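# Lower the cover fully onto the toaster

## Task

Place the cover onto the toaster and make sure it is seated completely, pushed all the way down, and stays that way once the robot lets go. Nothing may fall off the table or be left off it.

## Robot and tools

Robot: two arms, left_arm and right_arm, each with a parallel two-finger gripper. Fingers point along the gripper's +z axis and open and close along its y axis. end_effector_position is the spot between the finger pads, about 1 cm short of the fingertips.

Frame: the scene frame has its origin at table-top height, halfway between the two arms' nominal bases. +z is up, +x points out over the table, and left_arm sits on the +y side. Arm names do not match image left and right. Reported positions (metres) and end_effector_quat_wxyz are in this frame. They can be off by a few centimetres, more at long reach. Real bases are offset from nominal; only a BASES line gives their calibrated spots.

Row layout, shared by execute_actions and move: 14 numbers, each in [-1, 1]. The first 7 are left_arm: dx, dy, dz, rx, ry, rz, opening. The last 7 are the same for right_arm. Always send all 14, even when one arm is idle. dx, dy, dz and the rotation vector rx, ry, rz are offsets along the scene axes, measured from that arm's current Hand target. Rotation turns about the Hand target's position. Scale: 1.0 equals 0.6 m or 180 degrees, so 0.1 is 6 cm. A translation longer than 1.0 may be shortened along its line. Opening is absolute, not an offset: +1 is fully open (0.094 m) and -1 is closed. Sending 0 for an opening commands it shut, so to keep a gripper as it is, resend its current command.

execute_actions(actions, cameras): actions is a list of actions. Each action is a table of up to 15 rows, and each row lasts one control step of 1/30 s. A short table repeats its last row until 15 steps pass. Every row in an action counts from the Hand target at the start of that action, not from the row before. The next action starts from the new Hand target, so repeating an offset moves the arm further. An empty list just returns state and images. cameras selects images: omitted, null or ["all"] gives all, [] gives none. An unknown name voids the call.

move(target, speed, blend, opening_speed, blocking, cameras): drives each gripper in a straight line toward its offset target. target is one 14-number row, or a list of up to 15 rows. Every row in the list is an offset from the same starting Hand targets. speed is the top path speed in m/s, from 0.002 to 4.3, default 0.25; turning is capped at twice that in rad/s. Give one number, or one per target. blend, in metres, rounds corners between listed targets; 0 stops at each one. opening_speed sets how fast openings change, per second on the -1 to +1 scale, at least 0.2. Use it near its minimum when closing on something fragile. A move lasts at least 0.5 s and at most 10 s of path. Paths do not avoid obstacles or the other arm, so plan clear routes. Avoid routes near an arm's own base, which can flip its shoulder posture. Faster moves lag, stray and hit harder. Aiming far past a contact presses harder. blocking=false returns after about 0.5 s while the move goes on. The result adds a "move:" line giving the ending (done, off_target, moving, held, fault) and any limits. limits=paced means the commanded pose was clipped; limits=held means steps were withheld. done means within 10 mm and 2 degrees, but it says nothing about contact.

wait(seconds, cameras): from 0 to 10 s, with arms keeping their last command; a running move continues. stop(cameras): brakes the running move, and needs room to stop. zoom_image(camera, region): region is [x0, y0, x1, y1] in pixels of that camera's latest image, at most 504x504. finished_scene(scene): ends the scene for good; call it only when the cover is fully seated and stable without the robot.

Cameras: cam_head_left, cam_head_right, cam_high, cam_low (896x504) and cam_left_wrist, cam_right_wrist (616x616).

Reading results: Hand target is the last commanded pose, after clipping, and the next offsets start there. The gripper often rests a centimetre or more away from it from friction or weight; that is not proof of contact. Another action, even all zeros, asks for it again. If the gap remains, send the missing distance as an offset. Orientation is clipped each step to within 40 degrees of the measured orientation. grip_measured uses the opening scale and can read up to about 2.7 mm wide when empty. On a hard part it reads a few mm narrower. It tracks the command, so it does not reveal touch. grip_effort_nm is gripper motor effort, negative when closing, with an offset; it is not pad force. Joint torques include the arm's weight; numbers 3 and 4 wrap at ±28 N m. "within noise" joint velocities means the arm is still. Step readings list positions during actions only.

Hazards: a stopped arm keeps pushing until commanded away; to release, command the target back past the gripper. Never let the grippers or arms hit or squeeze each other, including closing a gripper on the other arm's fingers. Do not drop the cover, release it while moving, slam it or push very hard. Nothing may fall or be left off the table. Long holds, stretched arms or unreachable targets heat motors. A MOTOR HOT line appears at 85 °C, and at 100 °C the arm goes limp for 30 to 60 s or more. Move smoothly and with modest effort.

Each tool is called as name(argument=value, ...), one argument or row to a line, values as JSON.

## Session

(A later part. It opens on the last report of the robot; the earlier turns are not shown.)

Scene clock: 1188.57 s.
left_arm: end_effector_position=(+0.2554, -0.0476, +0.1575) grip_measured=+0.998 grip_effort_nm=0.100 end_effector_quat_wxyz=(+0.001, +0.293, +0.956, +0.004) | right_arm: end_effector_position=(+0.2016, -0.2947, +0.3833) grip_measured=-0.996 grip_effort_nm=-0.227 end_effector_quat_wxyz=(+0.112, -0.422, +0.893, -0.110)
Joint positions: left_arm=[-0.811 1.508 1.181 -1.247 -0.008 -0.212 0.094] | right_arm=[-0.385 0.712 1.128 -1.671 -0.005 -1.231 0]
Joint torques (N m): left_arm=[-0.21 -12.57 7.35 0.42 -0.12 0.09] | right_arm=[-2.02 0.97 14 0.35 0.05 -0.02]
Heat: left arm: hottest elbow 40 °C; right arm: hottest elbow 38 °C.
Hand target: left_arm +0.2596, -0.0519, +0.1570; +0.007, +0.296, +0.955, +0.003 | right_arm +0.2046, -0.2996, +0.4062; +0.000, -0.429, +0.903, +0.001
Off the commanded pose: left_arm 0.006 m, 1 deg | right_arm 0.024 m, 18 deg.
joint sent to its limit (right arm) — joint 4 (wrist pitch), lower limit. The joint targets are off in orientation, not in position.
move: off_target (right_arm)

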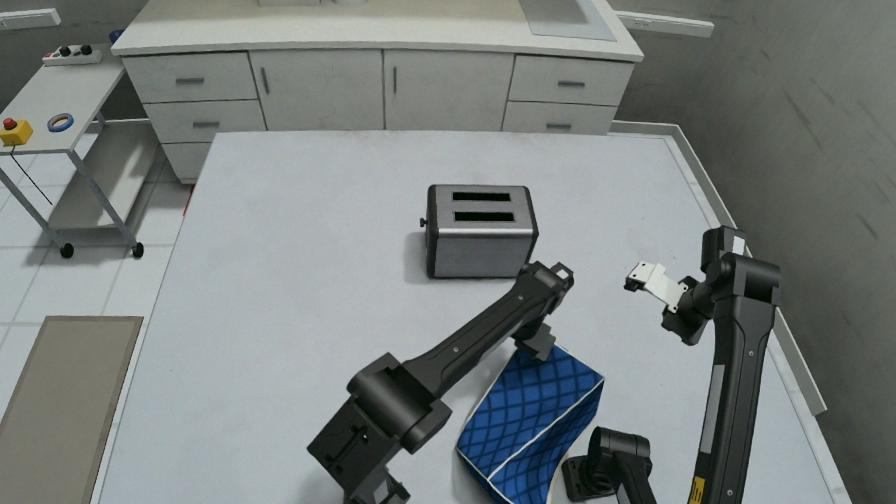

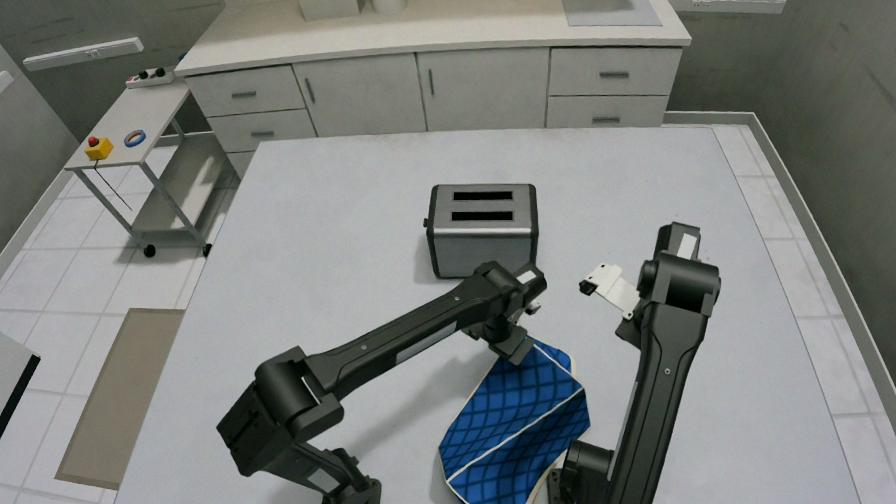

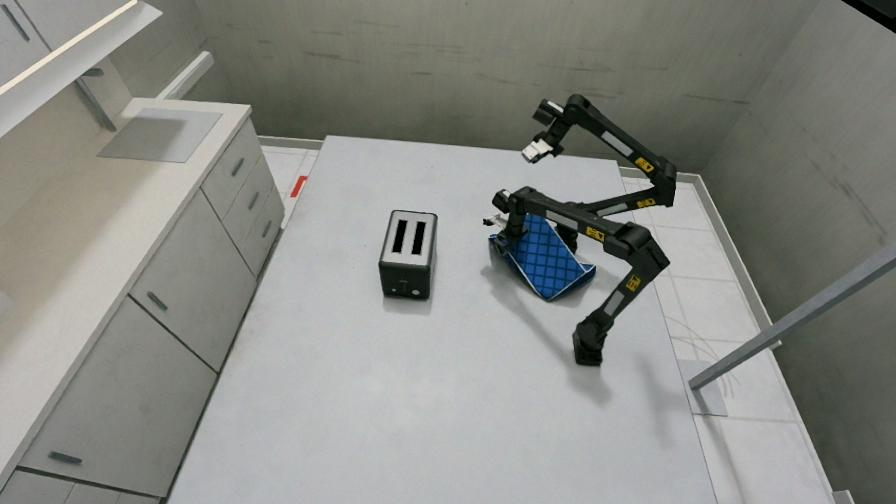

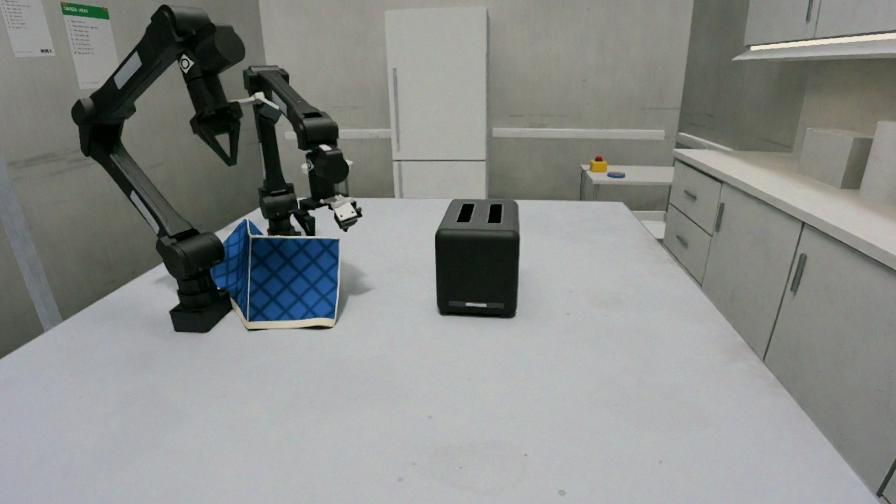

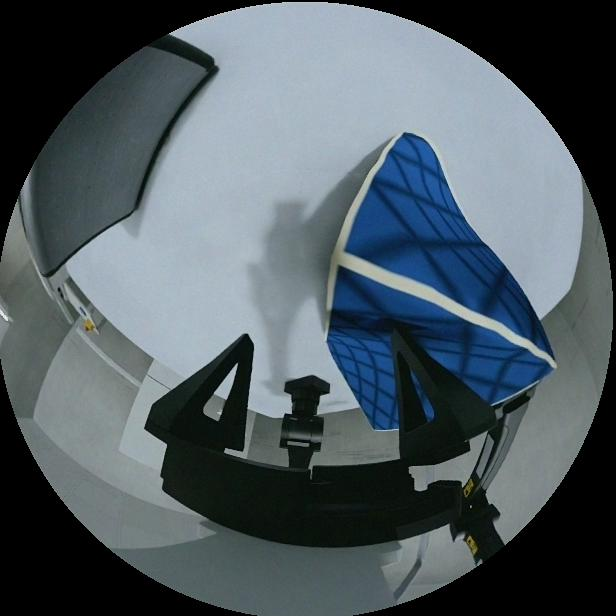

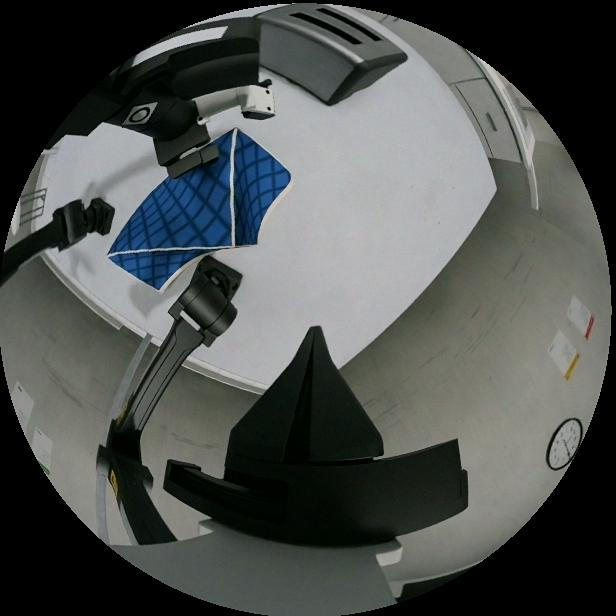

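move(
  target=[
    [0,0,0.06,0,0,0,1, 0,0,0,0,0,0,-1],
    [-0.14,0.07,0.06,0,0,0,1, 0,0,0,0,0,0,-1],
    [-0.14,0.07,-0.07,0,0,0,1, 0,0,0,0,0,0,-1],
  ],
  speed=0.15,
)

Scene clock: 1194.93 s.
left_arm: end_effector_position=(+0.1761, -0.0025, +0.1161) grip_measured=+0.998 grip_effort_nm=0.090 end_effector_quat_wxyz=(+0.002, +0.293, +0.956, +0.004) | right_arm: end_effector_position=(+0.2016, -0.2947, +0.3833) grip_measured=-0.996 grip_effort_nm=-0.232 end_effector_quat_wxyz=(+0.112, -0.422, +0.893, -0.110)
Joint positions: left_arm=[-0.888 1.327 0.878 -1.122 -0.009 -0.289 0.094] | right_arm=[-0.385 0.712 1.128 -1.671 -0.005 -1.231 0]
Joint torques (N m): left_arm=[-1.32 -8.7 7.09 0.49 -0.12 -0.05] | right_arm=[-2.14 0.97 14.01 0.34 0.04 -0.03]
Heat: left arm: hottest elbow 40 °C; right arm: hottest elbow 38 °C.
Hand target: left_arm +0.1757, -0.0099, +0.1150; +0.007, +0.296, +0.955, +0.003 | right_arm +0.2046, -0.2996, +0.4062; +0.000, -0.430, +0.903, +0.001
Off the commanded pose: left_arm 0.007 m, 1 deg | right_arm 0.024 m, 18 deg.
joint sent to its limit (right arm) — joint 4 (wrist pitch), lower limit. The joint targets are off in orientation, not in position.
move: off_target (right_arm)

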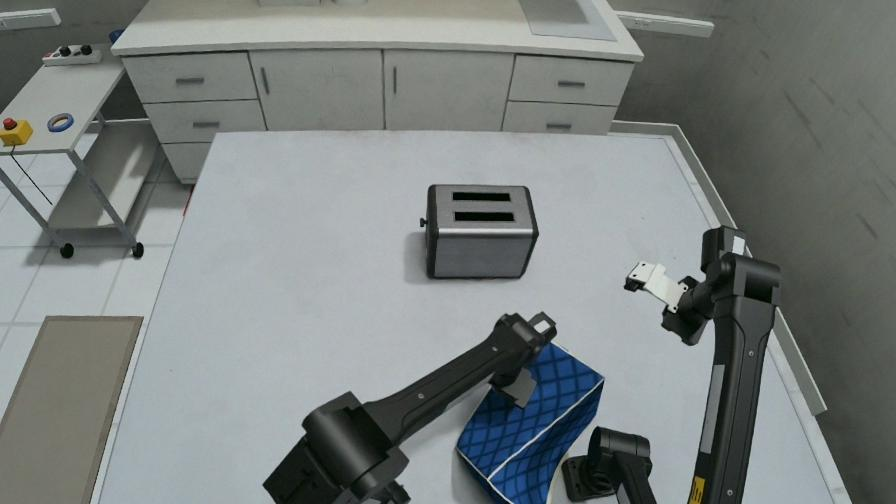

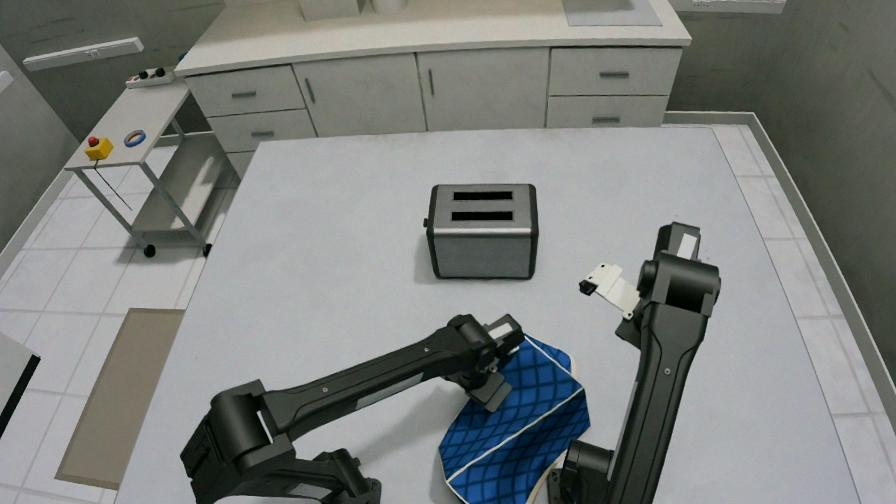

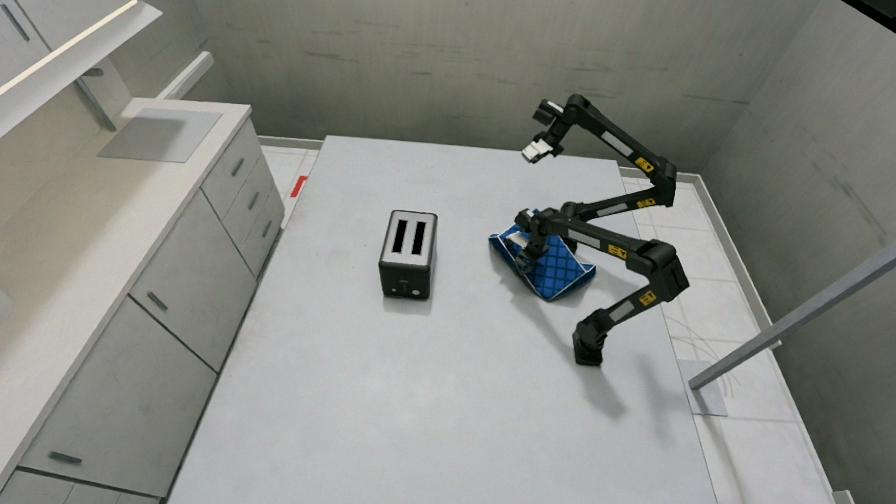

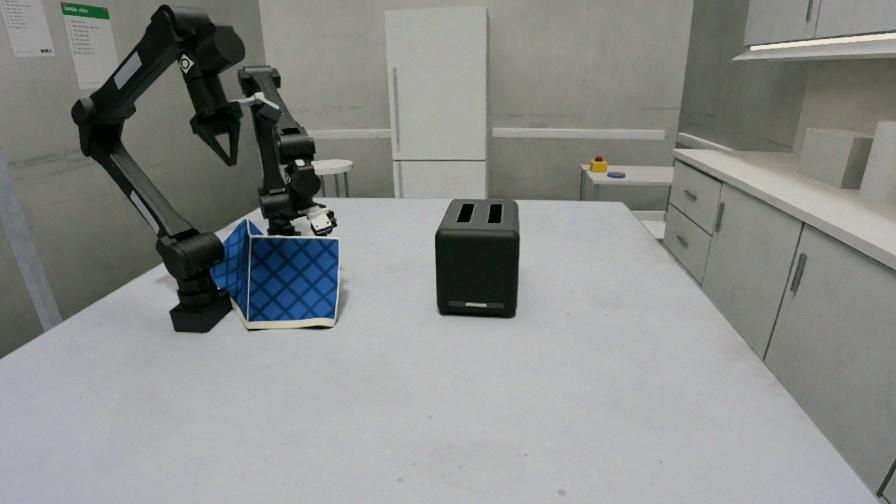

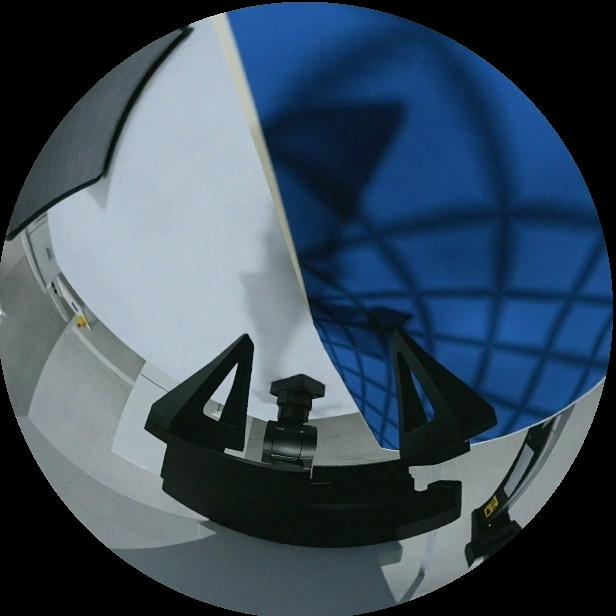

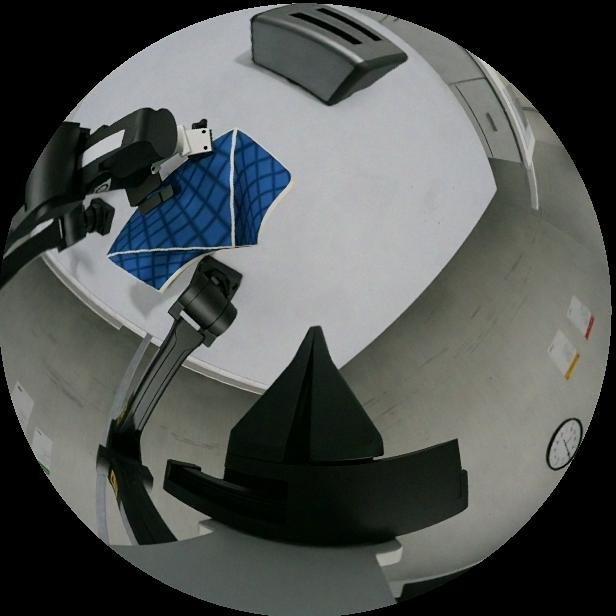

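move(
  target=[
    [0.03,-0.025,-0.06,0,0,0,1, 0,0,0,0,0,0,-1],
    [0.03,-0.025,-0.06,0,0,0,-1, 0,0,0,0,0,0,-1],
  ],
  speed=0.1,
)

move(
  target=[0,0.1,0.25,0,0,0,-1, 0,0,0,0,0,0,-1],
  speed=0.15,
)

Scene clock: 1200.03 s.
left_arm: end_effector_position=(+0.1902, -0.0192, +0.0811) grip_measured=-0.988 grip_effort_nm=-0.628 end_effector_quat_wxyz=(+0.004, +0.293, +0.956, +0.004) | right_arm: end_effector_position=(+0.2016, -0.2947, +0.3833) grip_measured=-0.996 grip_effort_nm=-0.217 end_effector_quat_wxyz=(+0.112, -0.422, +0.893, -0.110)
Joint positions: left_arm=[-0.888 1.433 0.878 -1.014 -0.011 -0.289 0.001] | right_arm=[-0.385 0.712 1.128 -1.671 -0.005 -1.231 0]
Joint torques (N m): left_arm=[-0.15 -9.76 6.94 0.43 -0.06 0.1] | right_arm=[-1.96 0.85 14.01 0.35 0.04 -0.02]
Heat: left arm: hottest elbow 39 °C; right arm: hottest elbow 39 °C.
Hand target: left_arm +0.1937, -0.0249, +0.0790; +0.007, +0.296, +0.955, +0.003 | right_arm +0.2046, -0.2996, +0.4062; +0.000, -0.430, +0.903, +0.001
Off the commanded pose: left_arm 0.007 m, 1 deg | right_arm 0.024 m, 18 deg.
joint sent to its limit (right arm) — joint 4 (wrist pitch), lower limit. The joint targets are off in orientation, not in position.
move: off_target (right_arm)

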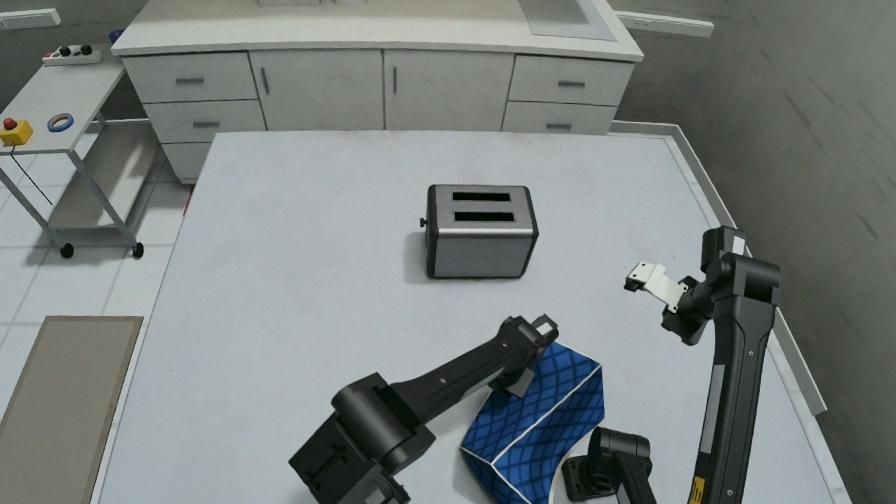

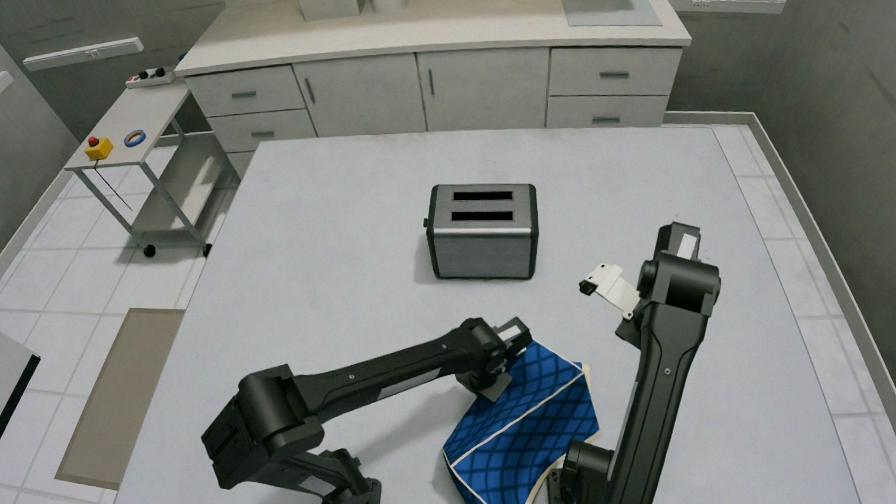

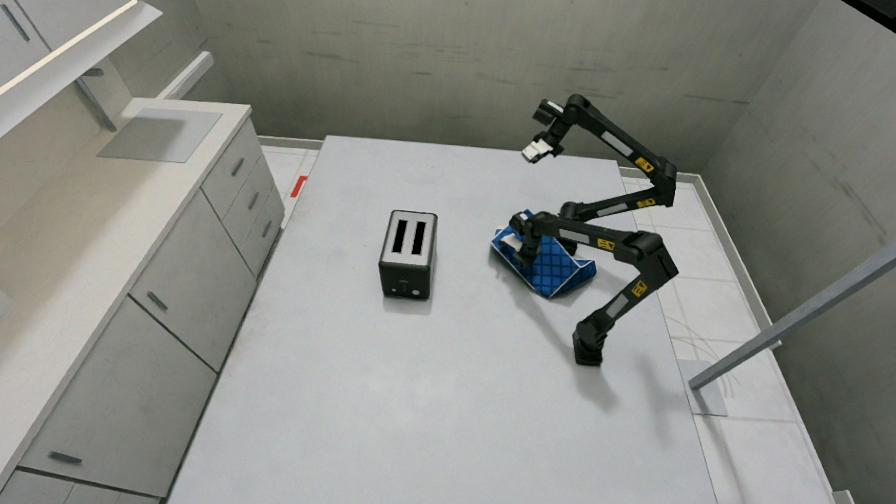

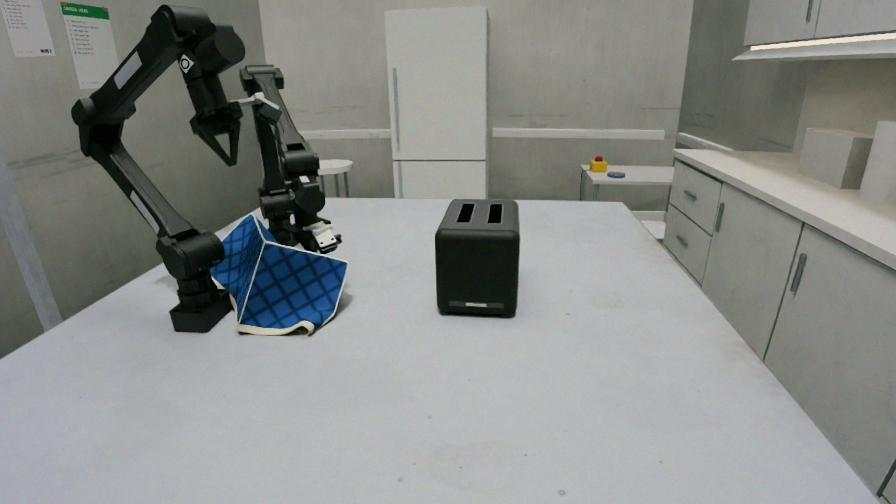

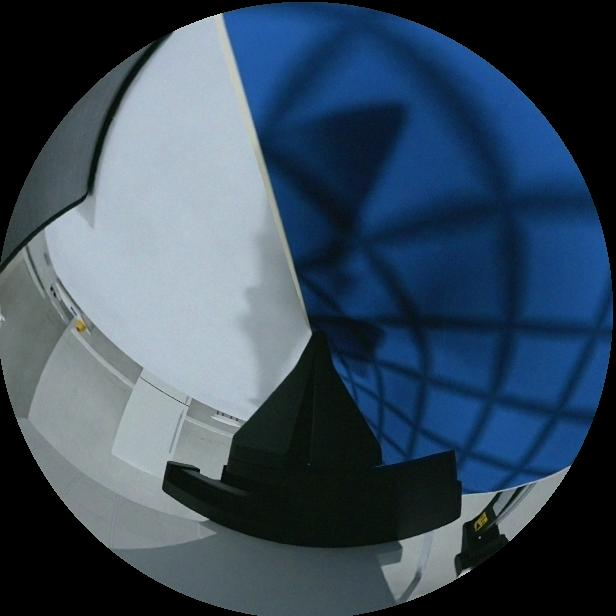

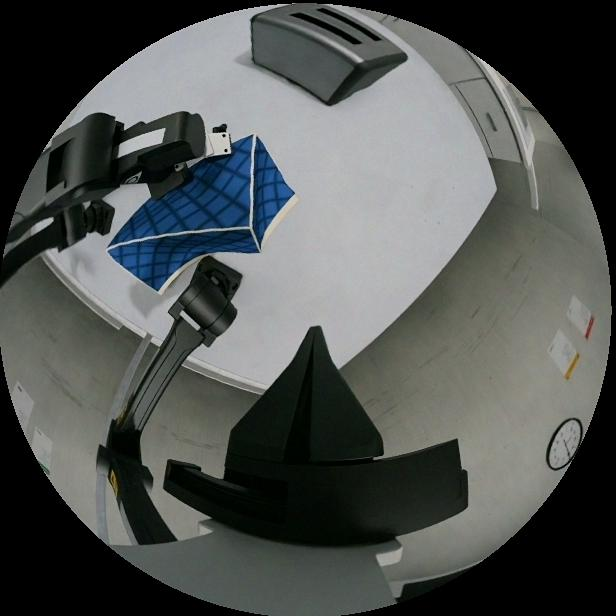

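Scene clock: 1201.87 s.
left_arm: end_effector_position=(+0.1820, +0.0393, +0.2095) grip_measured=-0.988 grip_effort_nm=-0.628 end_effector_quat_wxyz=(-0.012, +0.298, +0.954, +0.013) | right_arm: end_effector_position=(+0.2016, -0.2947, +0.3833) grip_measured=-0.996 grip_effort_nm=-0.232 end_effector_quat_wxyz=(+0.112, -0.422, +0.893, -0.110)
Joint positions: left_arm=[-0.79 1.193 1.02 -1.431 -0.011 -0.179 0.001] | right_arm=[-0.385 0.712 1.128 -1.671 -0.005 -1.231 0]
Joint torques (N m): left_arm=[1.32 -9.17 10.33 -0.49 -0.05 0.16] | right_arm=[-2.08 0.97 13.98 0.36 0.05 -0.02]
Heat: left arm: hottest elbow 39 °C; right arm: hottest elbow 39 °C.
Hand target: left_arm +0.1937, +0.0351, +0.2291; +0.007, +0.296, +0.955, +0.003 | right_arm +0.2046, -0.2996, +0.4062; +0.000, -0.430, +0.903, +0.001
Off the commanded pose: left_arm 0.023 m, 2 deg | right_arm 0.024 m, 18 deg.
joint sent to its limit (right arm) — joint 4 (wrist pitch), lower limit. The joint targets are off in orientation, not in position.
move: off_target (left_arm, right_arm)

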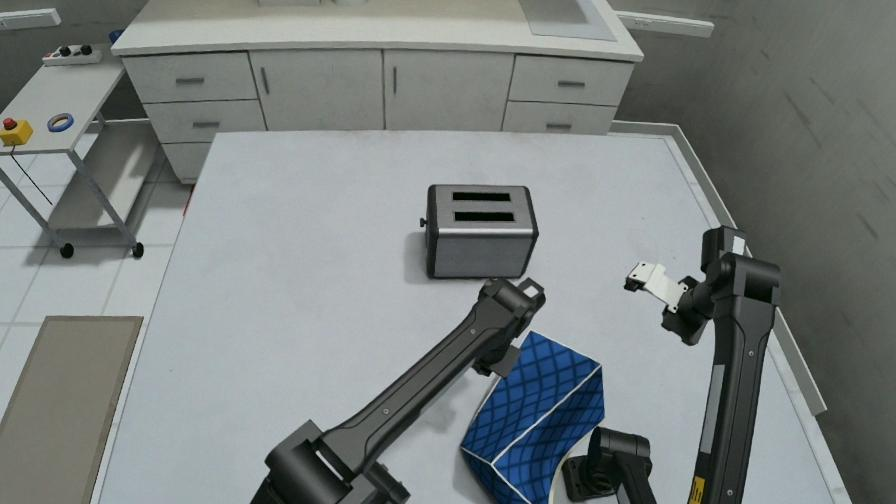

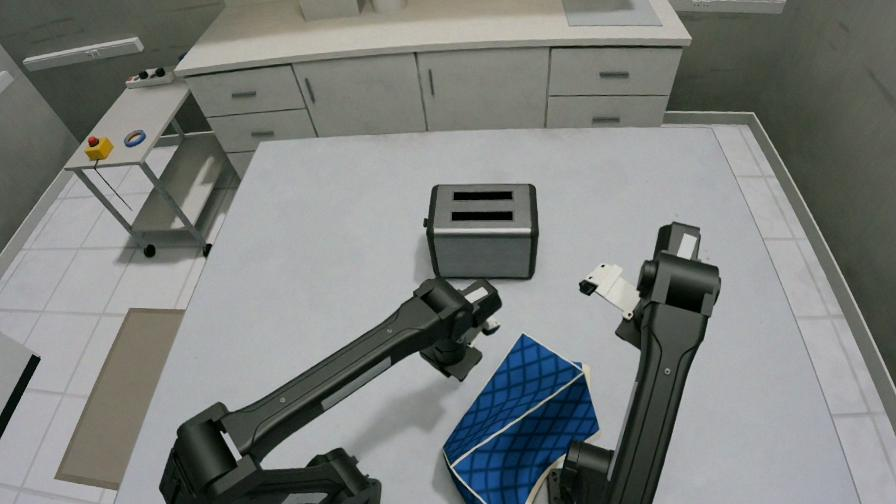

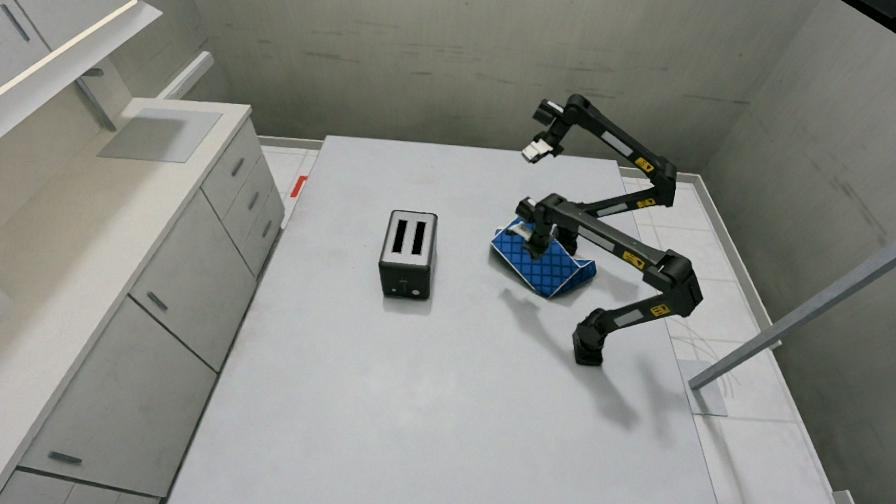

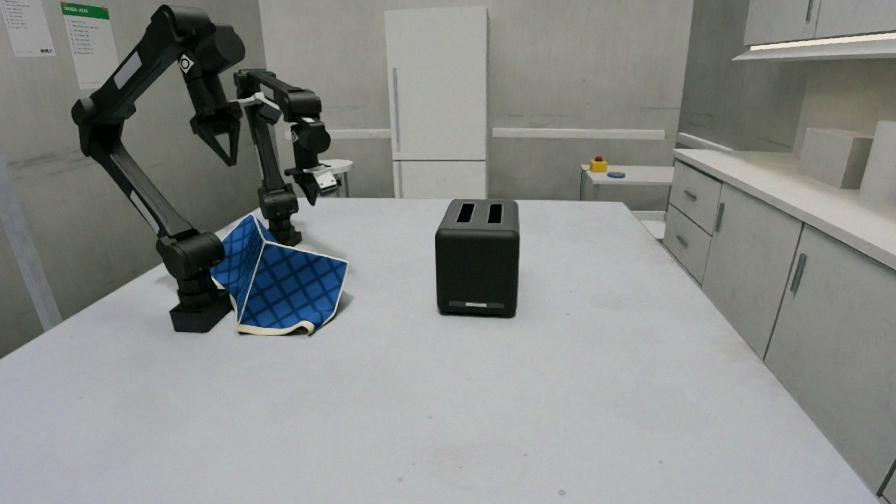

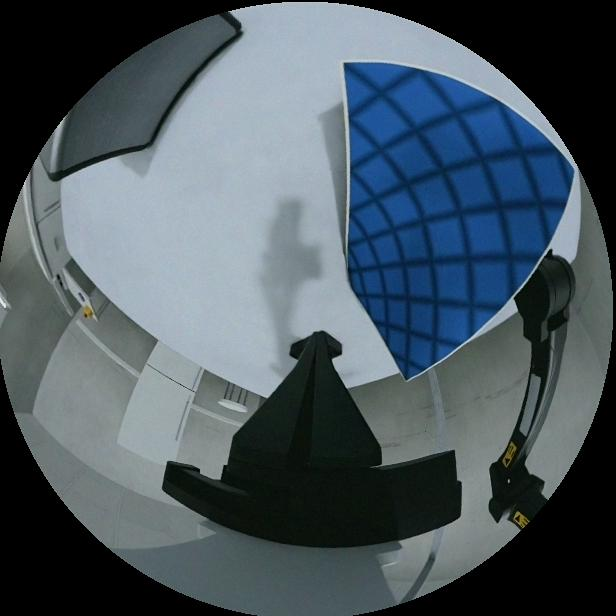

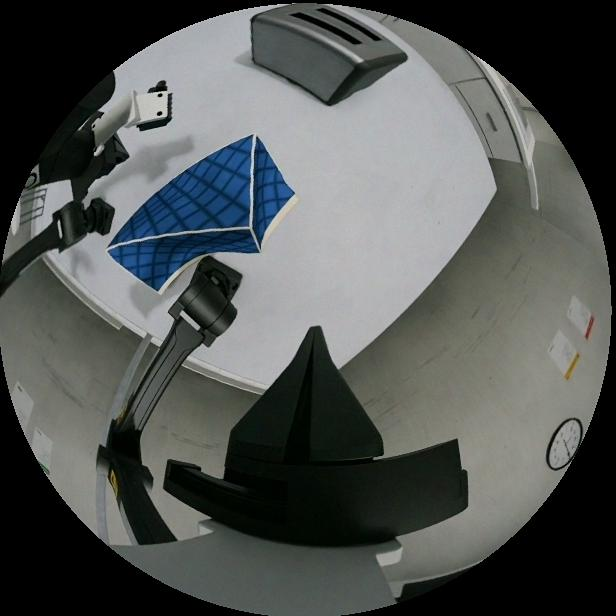

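execute_actions(
  actions=[],
)

Scene clock: 1224.17 s.
left_arm: end_effector_position=(+0.1819, +0.0393, +0.2095) grip_measured=-0.988 grip_effort_nm=-0.628 end_effector_quat_wxyz=(-0.013, +0.298, +0.954, +0.013) | right_arm: end_effector_position=(+0.2016, -0.2947, +0.3833) grip_measured=-0.996 grip_effort_nm=-0.217 end_effector_quat_wxyz=(+0.112, -0.422, +0.893, -0.110)
Joint positions: left_arm=[-0.79 1.193 1.02 -1.432 -0.011 -0.179 0.001] | right_arm=[-0.385 0.712 1.128 -1.671 -0.005 -1.231 0]
Joint velocities: within noise
Joint torques (N m): left_arm=[1.44 -9.23 10.28 -0.31 -0.03 0.16] | right_arm=[-2.08 0.91 14 0.34 0.06 -0.02]
Heat: left arm: hottest elbow 38 °C; right arm: hottest elbow 41 °C.
Hand target: left_arm +0.1937, +0.0351, +0.2291; +0.007, +0.296, +0.955, +0.003 | right_arm +0.2046, -0.2996, +0.4062; +0.000, -0.430, +0.903, +0.001
Tool commands: left_gripper/opening=-1.0 right_gripper/opening=-1.0
Off the commanded pose: left_arm 0.023 m, 3 deg | right_arm 0.024 m, 18 deg.

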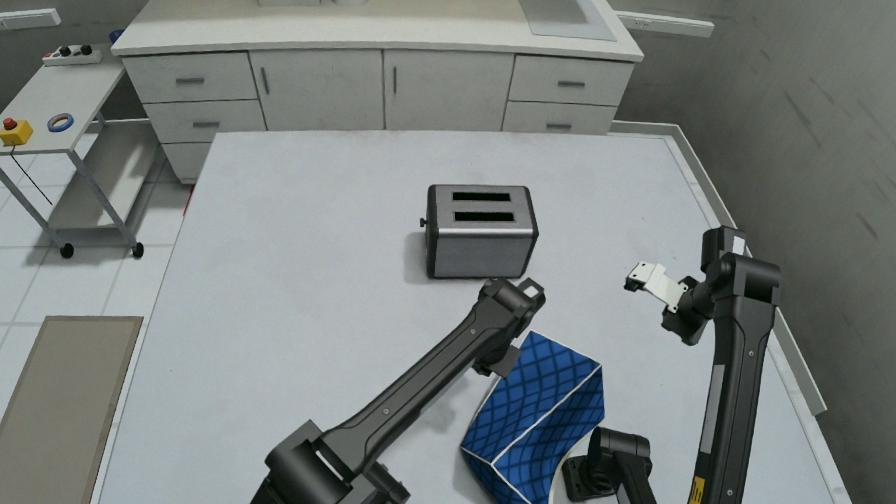

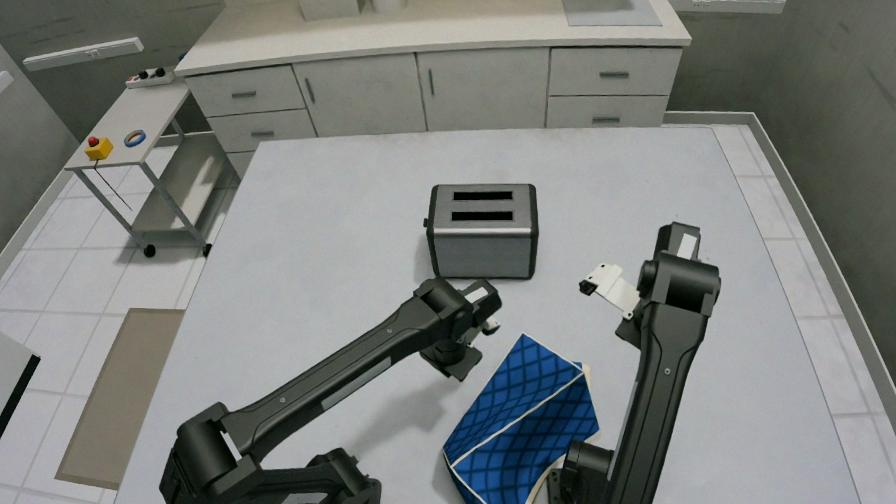

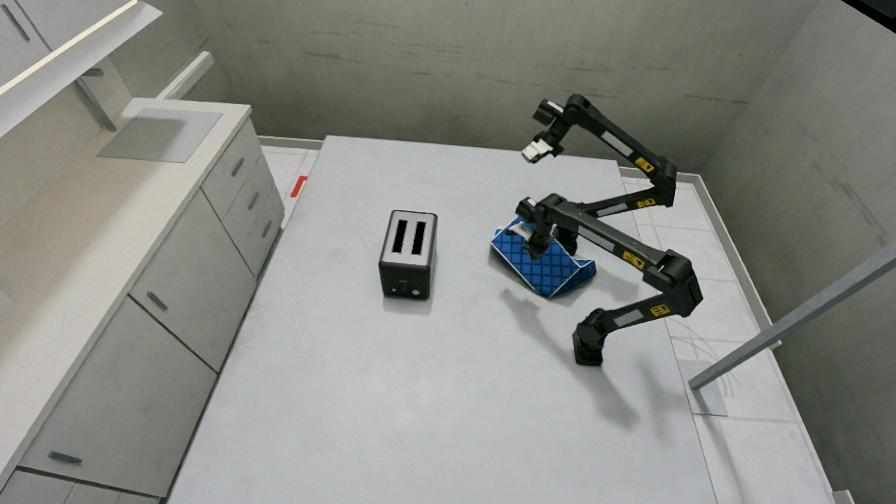

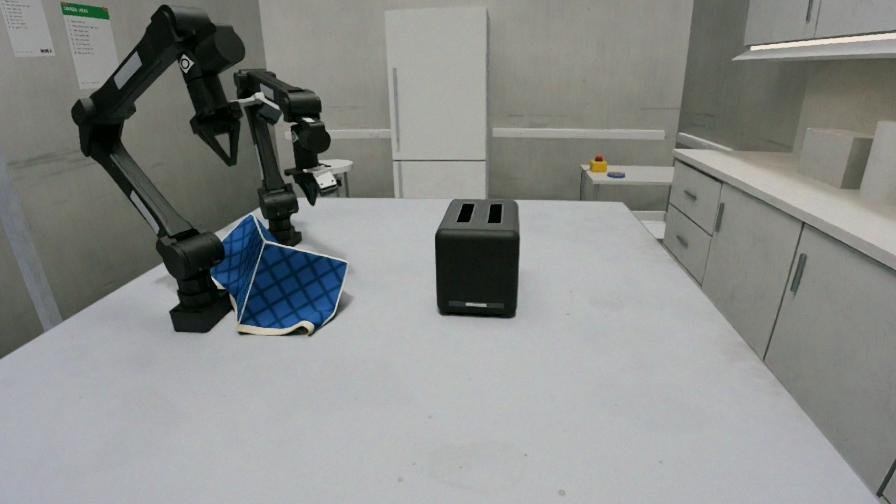

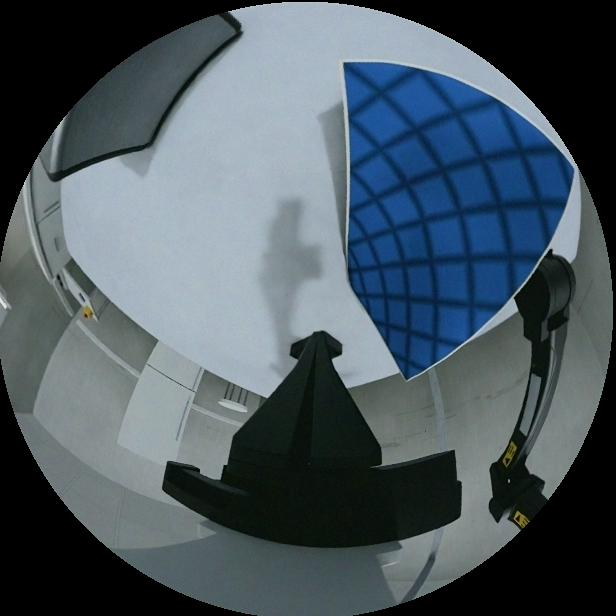

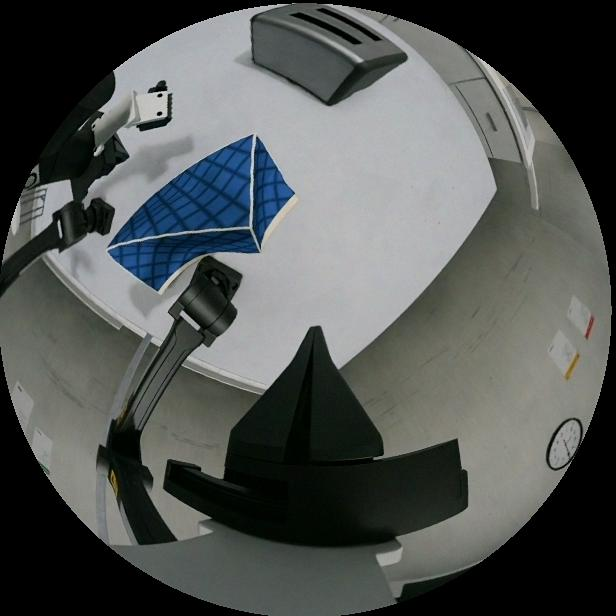

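move(
  target=[
    [-0.055,-0.06,0,0,0,0,1,0,0,0,0,0,0,-1],
    [-0.055,-0.06,-0.12,0,0,0,1,0,0,0,0,0,0,-1],
  ],
  cameras=["cam_left_wrist","cam_low"],
  speed=0.15,
)

Scene clock: 1252.37 s.
left_arm: end_effector_position=(+0.1608, +0.0065, +0.1573) grip_measured=+0.998 grip_effort_nm=0.100 end_effector_quat_wxyz=(+0.001, +0.293, +0.956, +0.004) | right_arm: end_effector_position=(+0.2016, -0.2947, +0.3833) grip_measured=-0.996 grip_effort_nm=-0.227 end_effector_quat_wxyz=(+0.112, -0.422, +0.893, -0.110)
Joint positions: left_arm=[-0.907 1.237 0.915 -1.251 -0.009 -0.307 0.094] | right_arm=[-0.385 0.712 1.128 -1.671 -0.005 -1.231 0]
Joint torques (N m): left_arm=[-1.32 -7.71 7.31 0.54 -0.14 -0.04] | right_arm=[-1.9 0.85 13.97 0.35 0.06 -0.02]
Heat: left arm: hottest elbow 39 °C; right arm: hottest elbow 42 °C.
Hand target: left_arm +0.1608, -0.0008, +0.1570; +0.007, +0.296, +0.955, +0.003 | right_arm +0.2046, -0.2996, +0.4062; +0.000, -0.430, +0.903, +0.001
Off the commanded pose: left_arm 0.007 m, 1 deg | right_arm 0.024 m, 18 deg.
joint sent to its limit (right arm) — joint 4 (wrist pitch), lower limit. The joint targets are off in orientation, not in position.
move: off_target (right_arm)
Images, in order (width x height): cam_low 896x504, cam_left_wrist 616x616.

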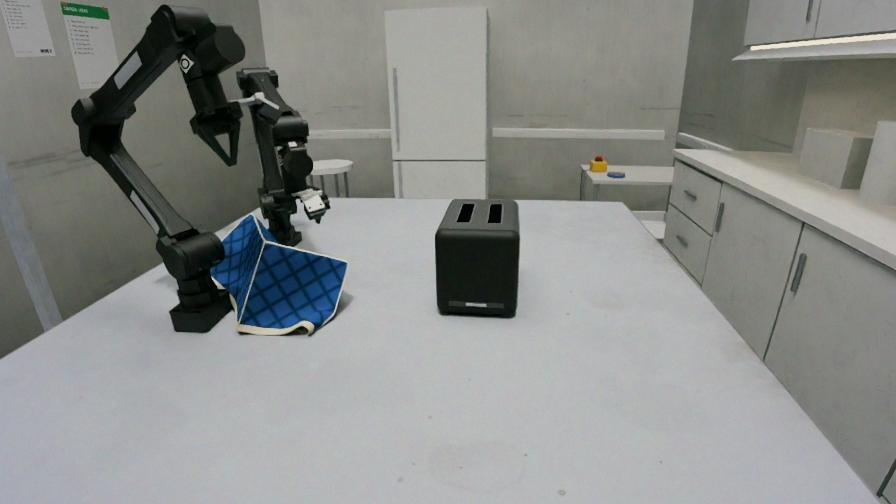

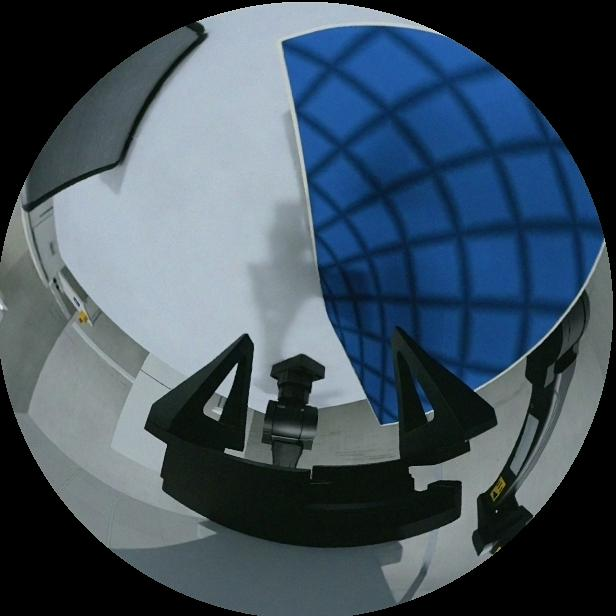

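move(
  target=[
    [-0.01,-0.015,-0.135,0,0,0,1,0,0,0,0,0,0,-1],
  ],
  cameras=["cam_left_wrist","cam_head_left"],
  speed=0.1,
)

move(
  target=[
    [0,0,0,0,0,0,-1,0,0,0,0,0,0,-1],
  ],
  opening_speed=1.0,
  cameras=["cam_left_wrist","cam_head_left"],
)

Scene clock: 1259.27 s.
left_arm: end_effector_position=(+0.1581, -0.0040, +0.0817) grip_measured=+0.998 grip_effort_nm=0.090 end_effector_quat_wxyz=(+0.008, +0.292, +0.957, +0.001) | right_arm: end_effector_position=(+0.2016, -0.2947, +0.3833) grip_measured=-0.996 grip_effort_nm=-0.227 end_effector_quat_wxyz=(+0.112, -0.422, +0.893, -0.110)
Joint positions: left_arm=[-0.934 1.343 0.79 -1.007 -0.011 -0.338 0.094] | right_arm=[-0.385 0.712 1.128 -1.671 -0.005 -1.231 0]
Joint torques (N m): left_arm=[-1.67 -7.94 6.17 0.53 -0.09 -0.04] | right_arm=[-2.08 0.79 13.96 0.34 0.04 -0.03]
Heat: left arm: hottest elbow 39 °C; right arm: hottest elbow 42 °C.
Hand target: left_arm +0.1548, -0.0098, +0.0760; +0.007, +0.295, +0.955, +0.003 | right_arm +0.2046, -0.2996, +0.4062; +0.000, -0.430, +0.903, +0.001
Off the commanded pose: left_arm 0.009 m, 1 deg | right_arm 0.024 m, 18 deg.
joint sent to its limit (right arm) — joint 4 (wrist pitch), lower limit. The joint targets are off in orientation, not in position.
move: off_target (right_arm)
Images, in order (width x height): cam_head_left 896x504, cam_left_wrist 616x616.

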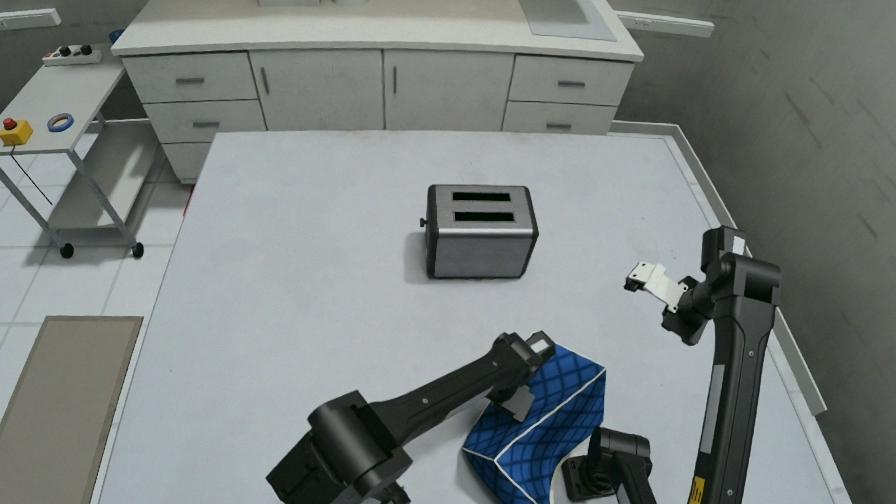

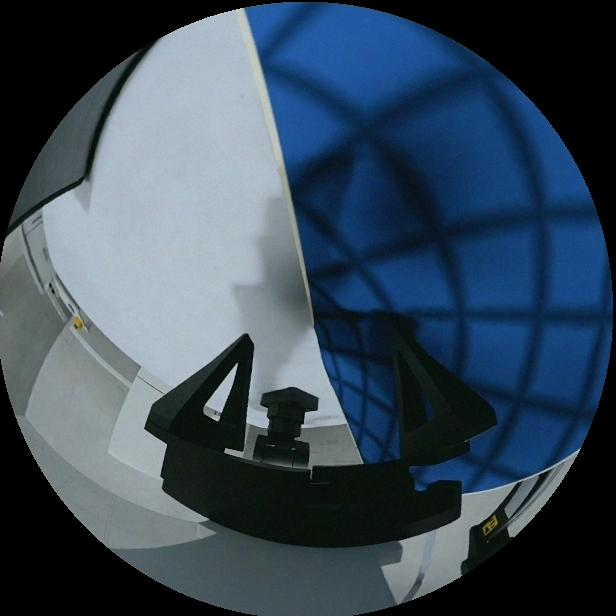

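Scene clock: 1261.63 s.
left_arm: end_effector_position=(+0.1575, -0.0050, +0.0806) grip_measured=-0.988 grip_effort_nm=-0.632 end_effector_quat_wxyz=(+0.007, +0.293, +0.956, +0.001) | right_arm: end_effector_position=(+0.2016, -0.2947, +0.3833) grip_measured=-0.996 grip_effort_nm=-0.232 end_effector_quat_wxyz=(+0.112, -0.422, +0.893, -0.110)
Joint positions: left_arm=[-0.937 1.347 0.79 -1.004 -0.011 -0.339 0.001] | right_arm=[-0.385 0.712 1.128 -1.671 -0.005 -1.231 0]
Joint torques (N m): left_arm=[-1.38 -8 6.28 0.54 -0.09 -0.03] | right_arm=[-2.02 0.85 13.97 0.35 0.05 -0.02]
Heat: left arm: hottest elbow 39 °C; right arm: hottest elbow 42 °C.
Hand target: left_arm +0.1547, -0.0098, +0.0761; +0.007, +0.296, +0.955, +0.003 | right_arm +0.2046, -0.2996, +0.4062; +0.000, -0.430, +0.903, +0.001
Off the commanded pose: left_arm 0.007 m, 0 deg | right_arm 0.024 m, 18 deg.
joint sent to its limit (right arm) — joint 4 (wrist pitch), lower limit. The joint targets are off in orientation, not in position.
move: off_target (right_arm)
Images, in order (width x height): cam_head_left 896x504, cam_left_wrist 616x616.

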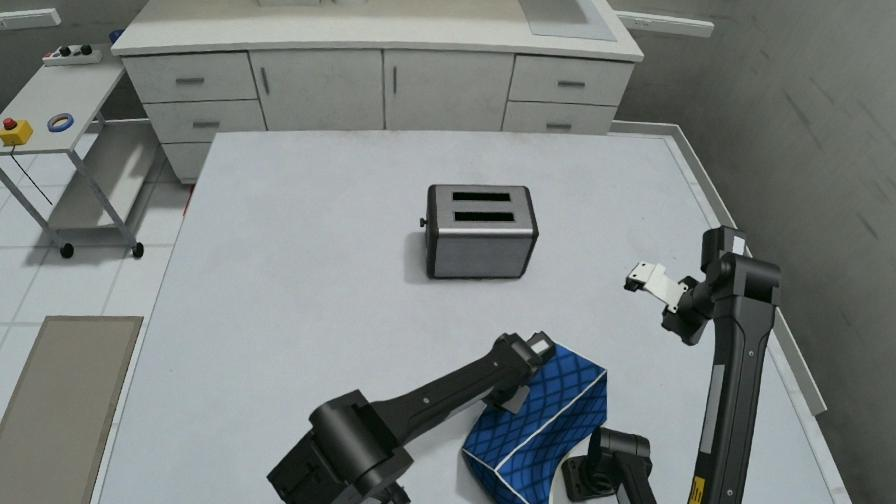

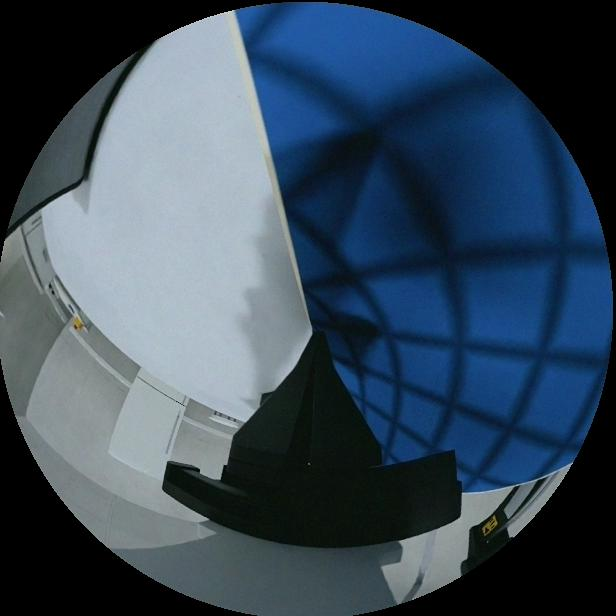

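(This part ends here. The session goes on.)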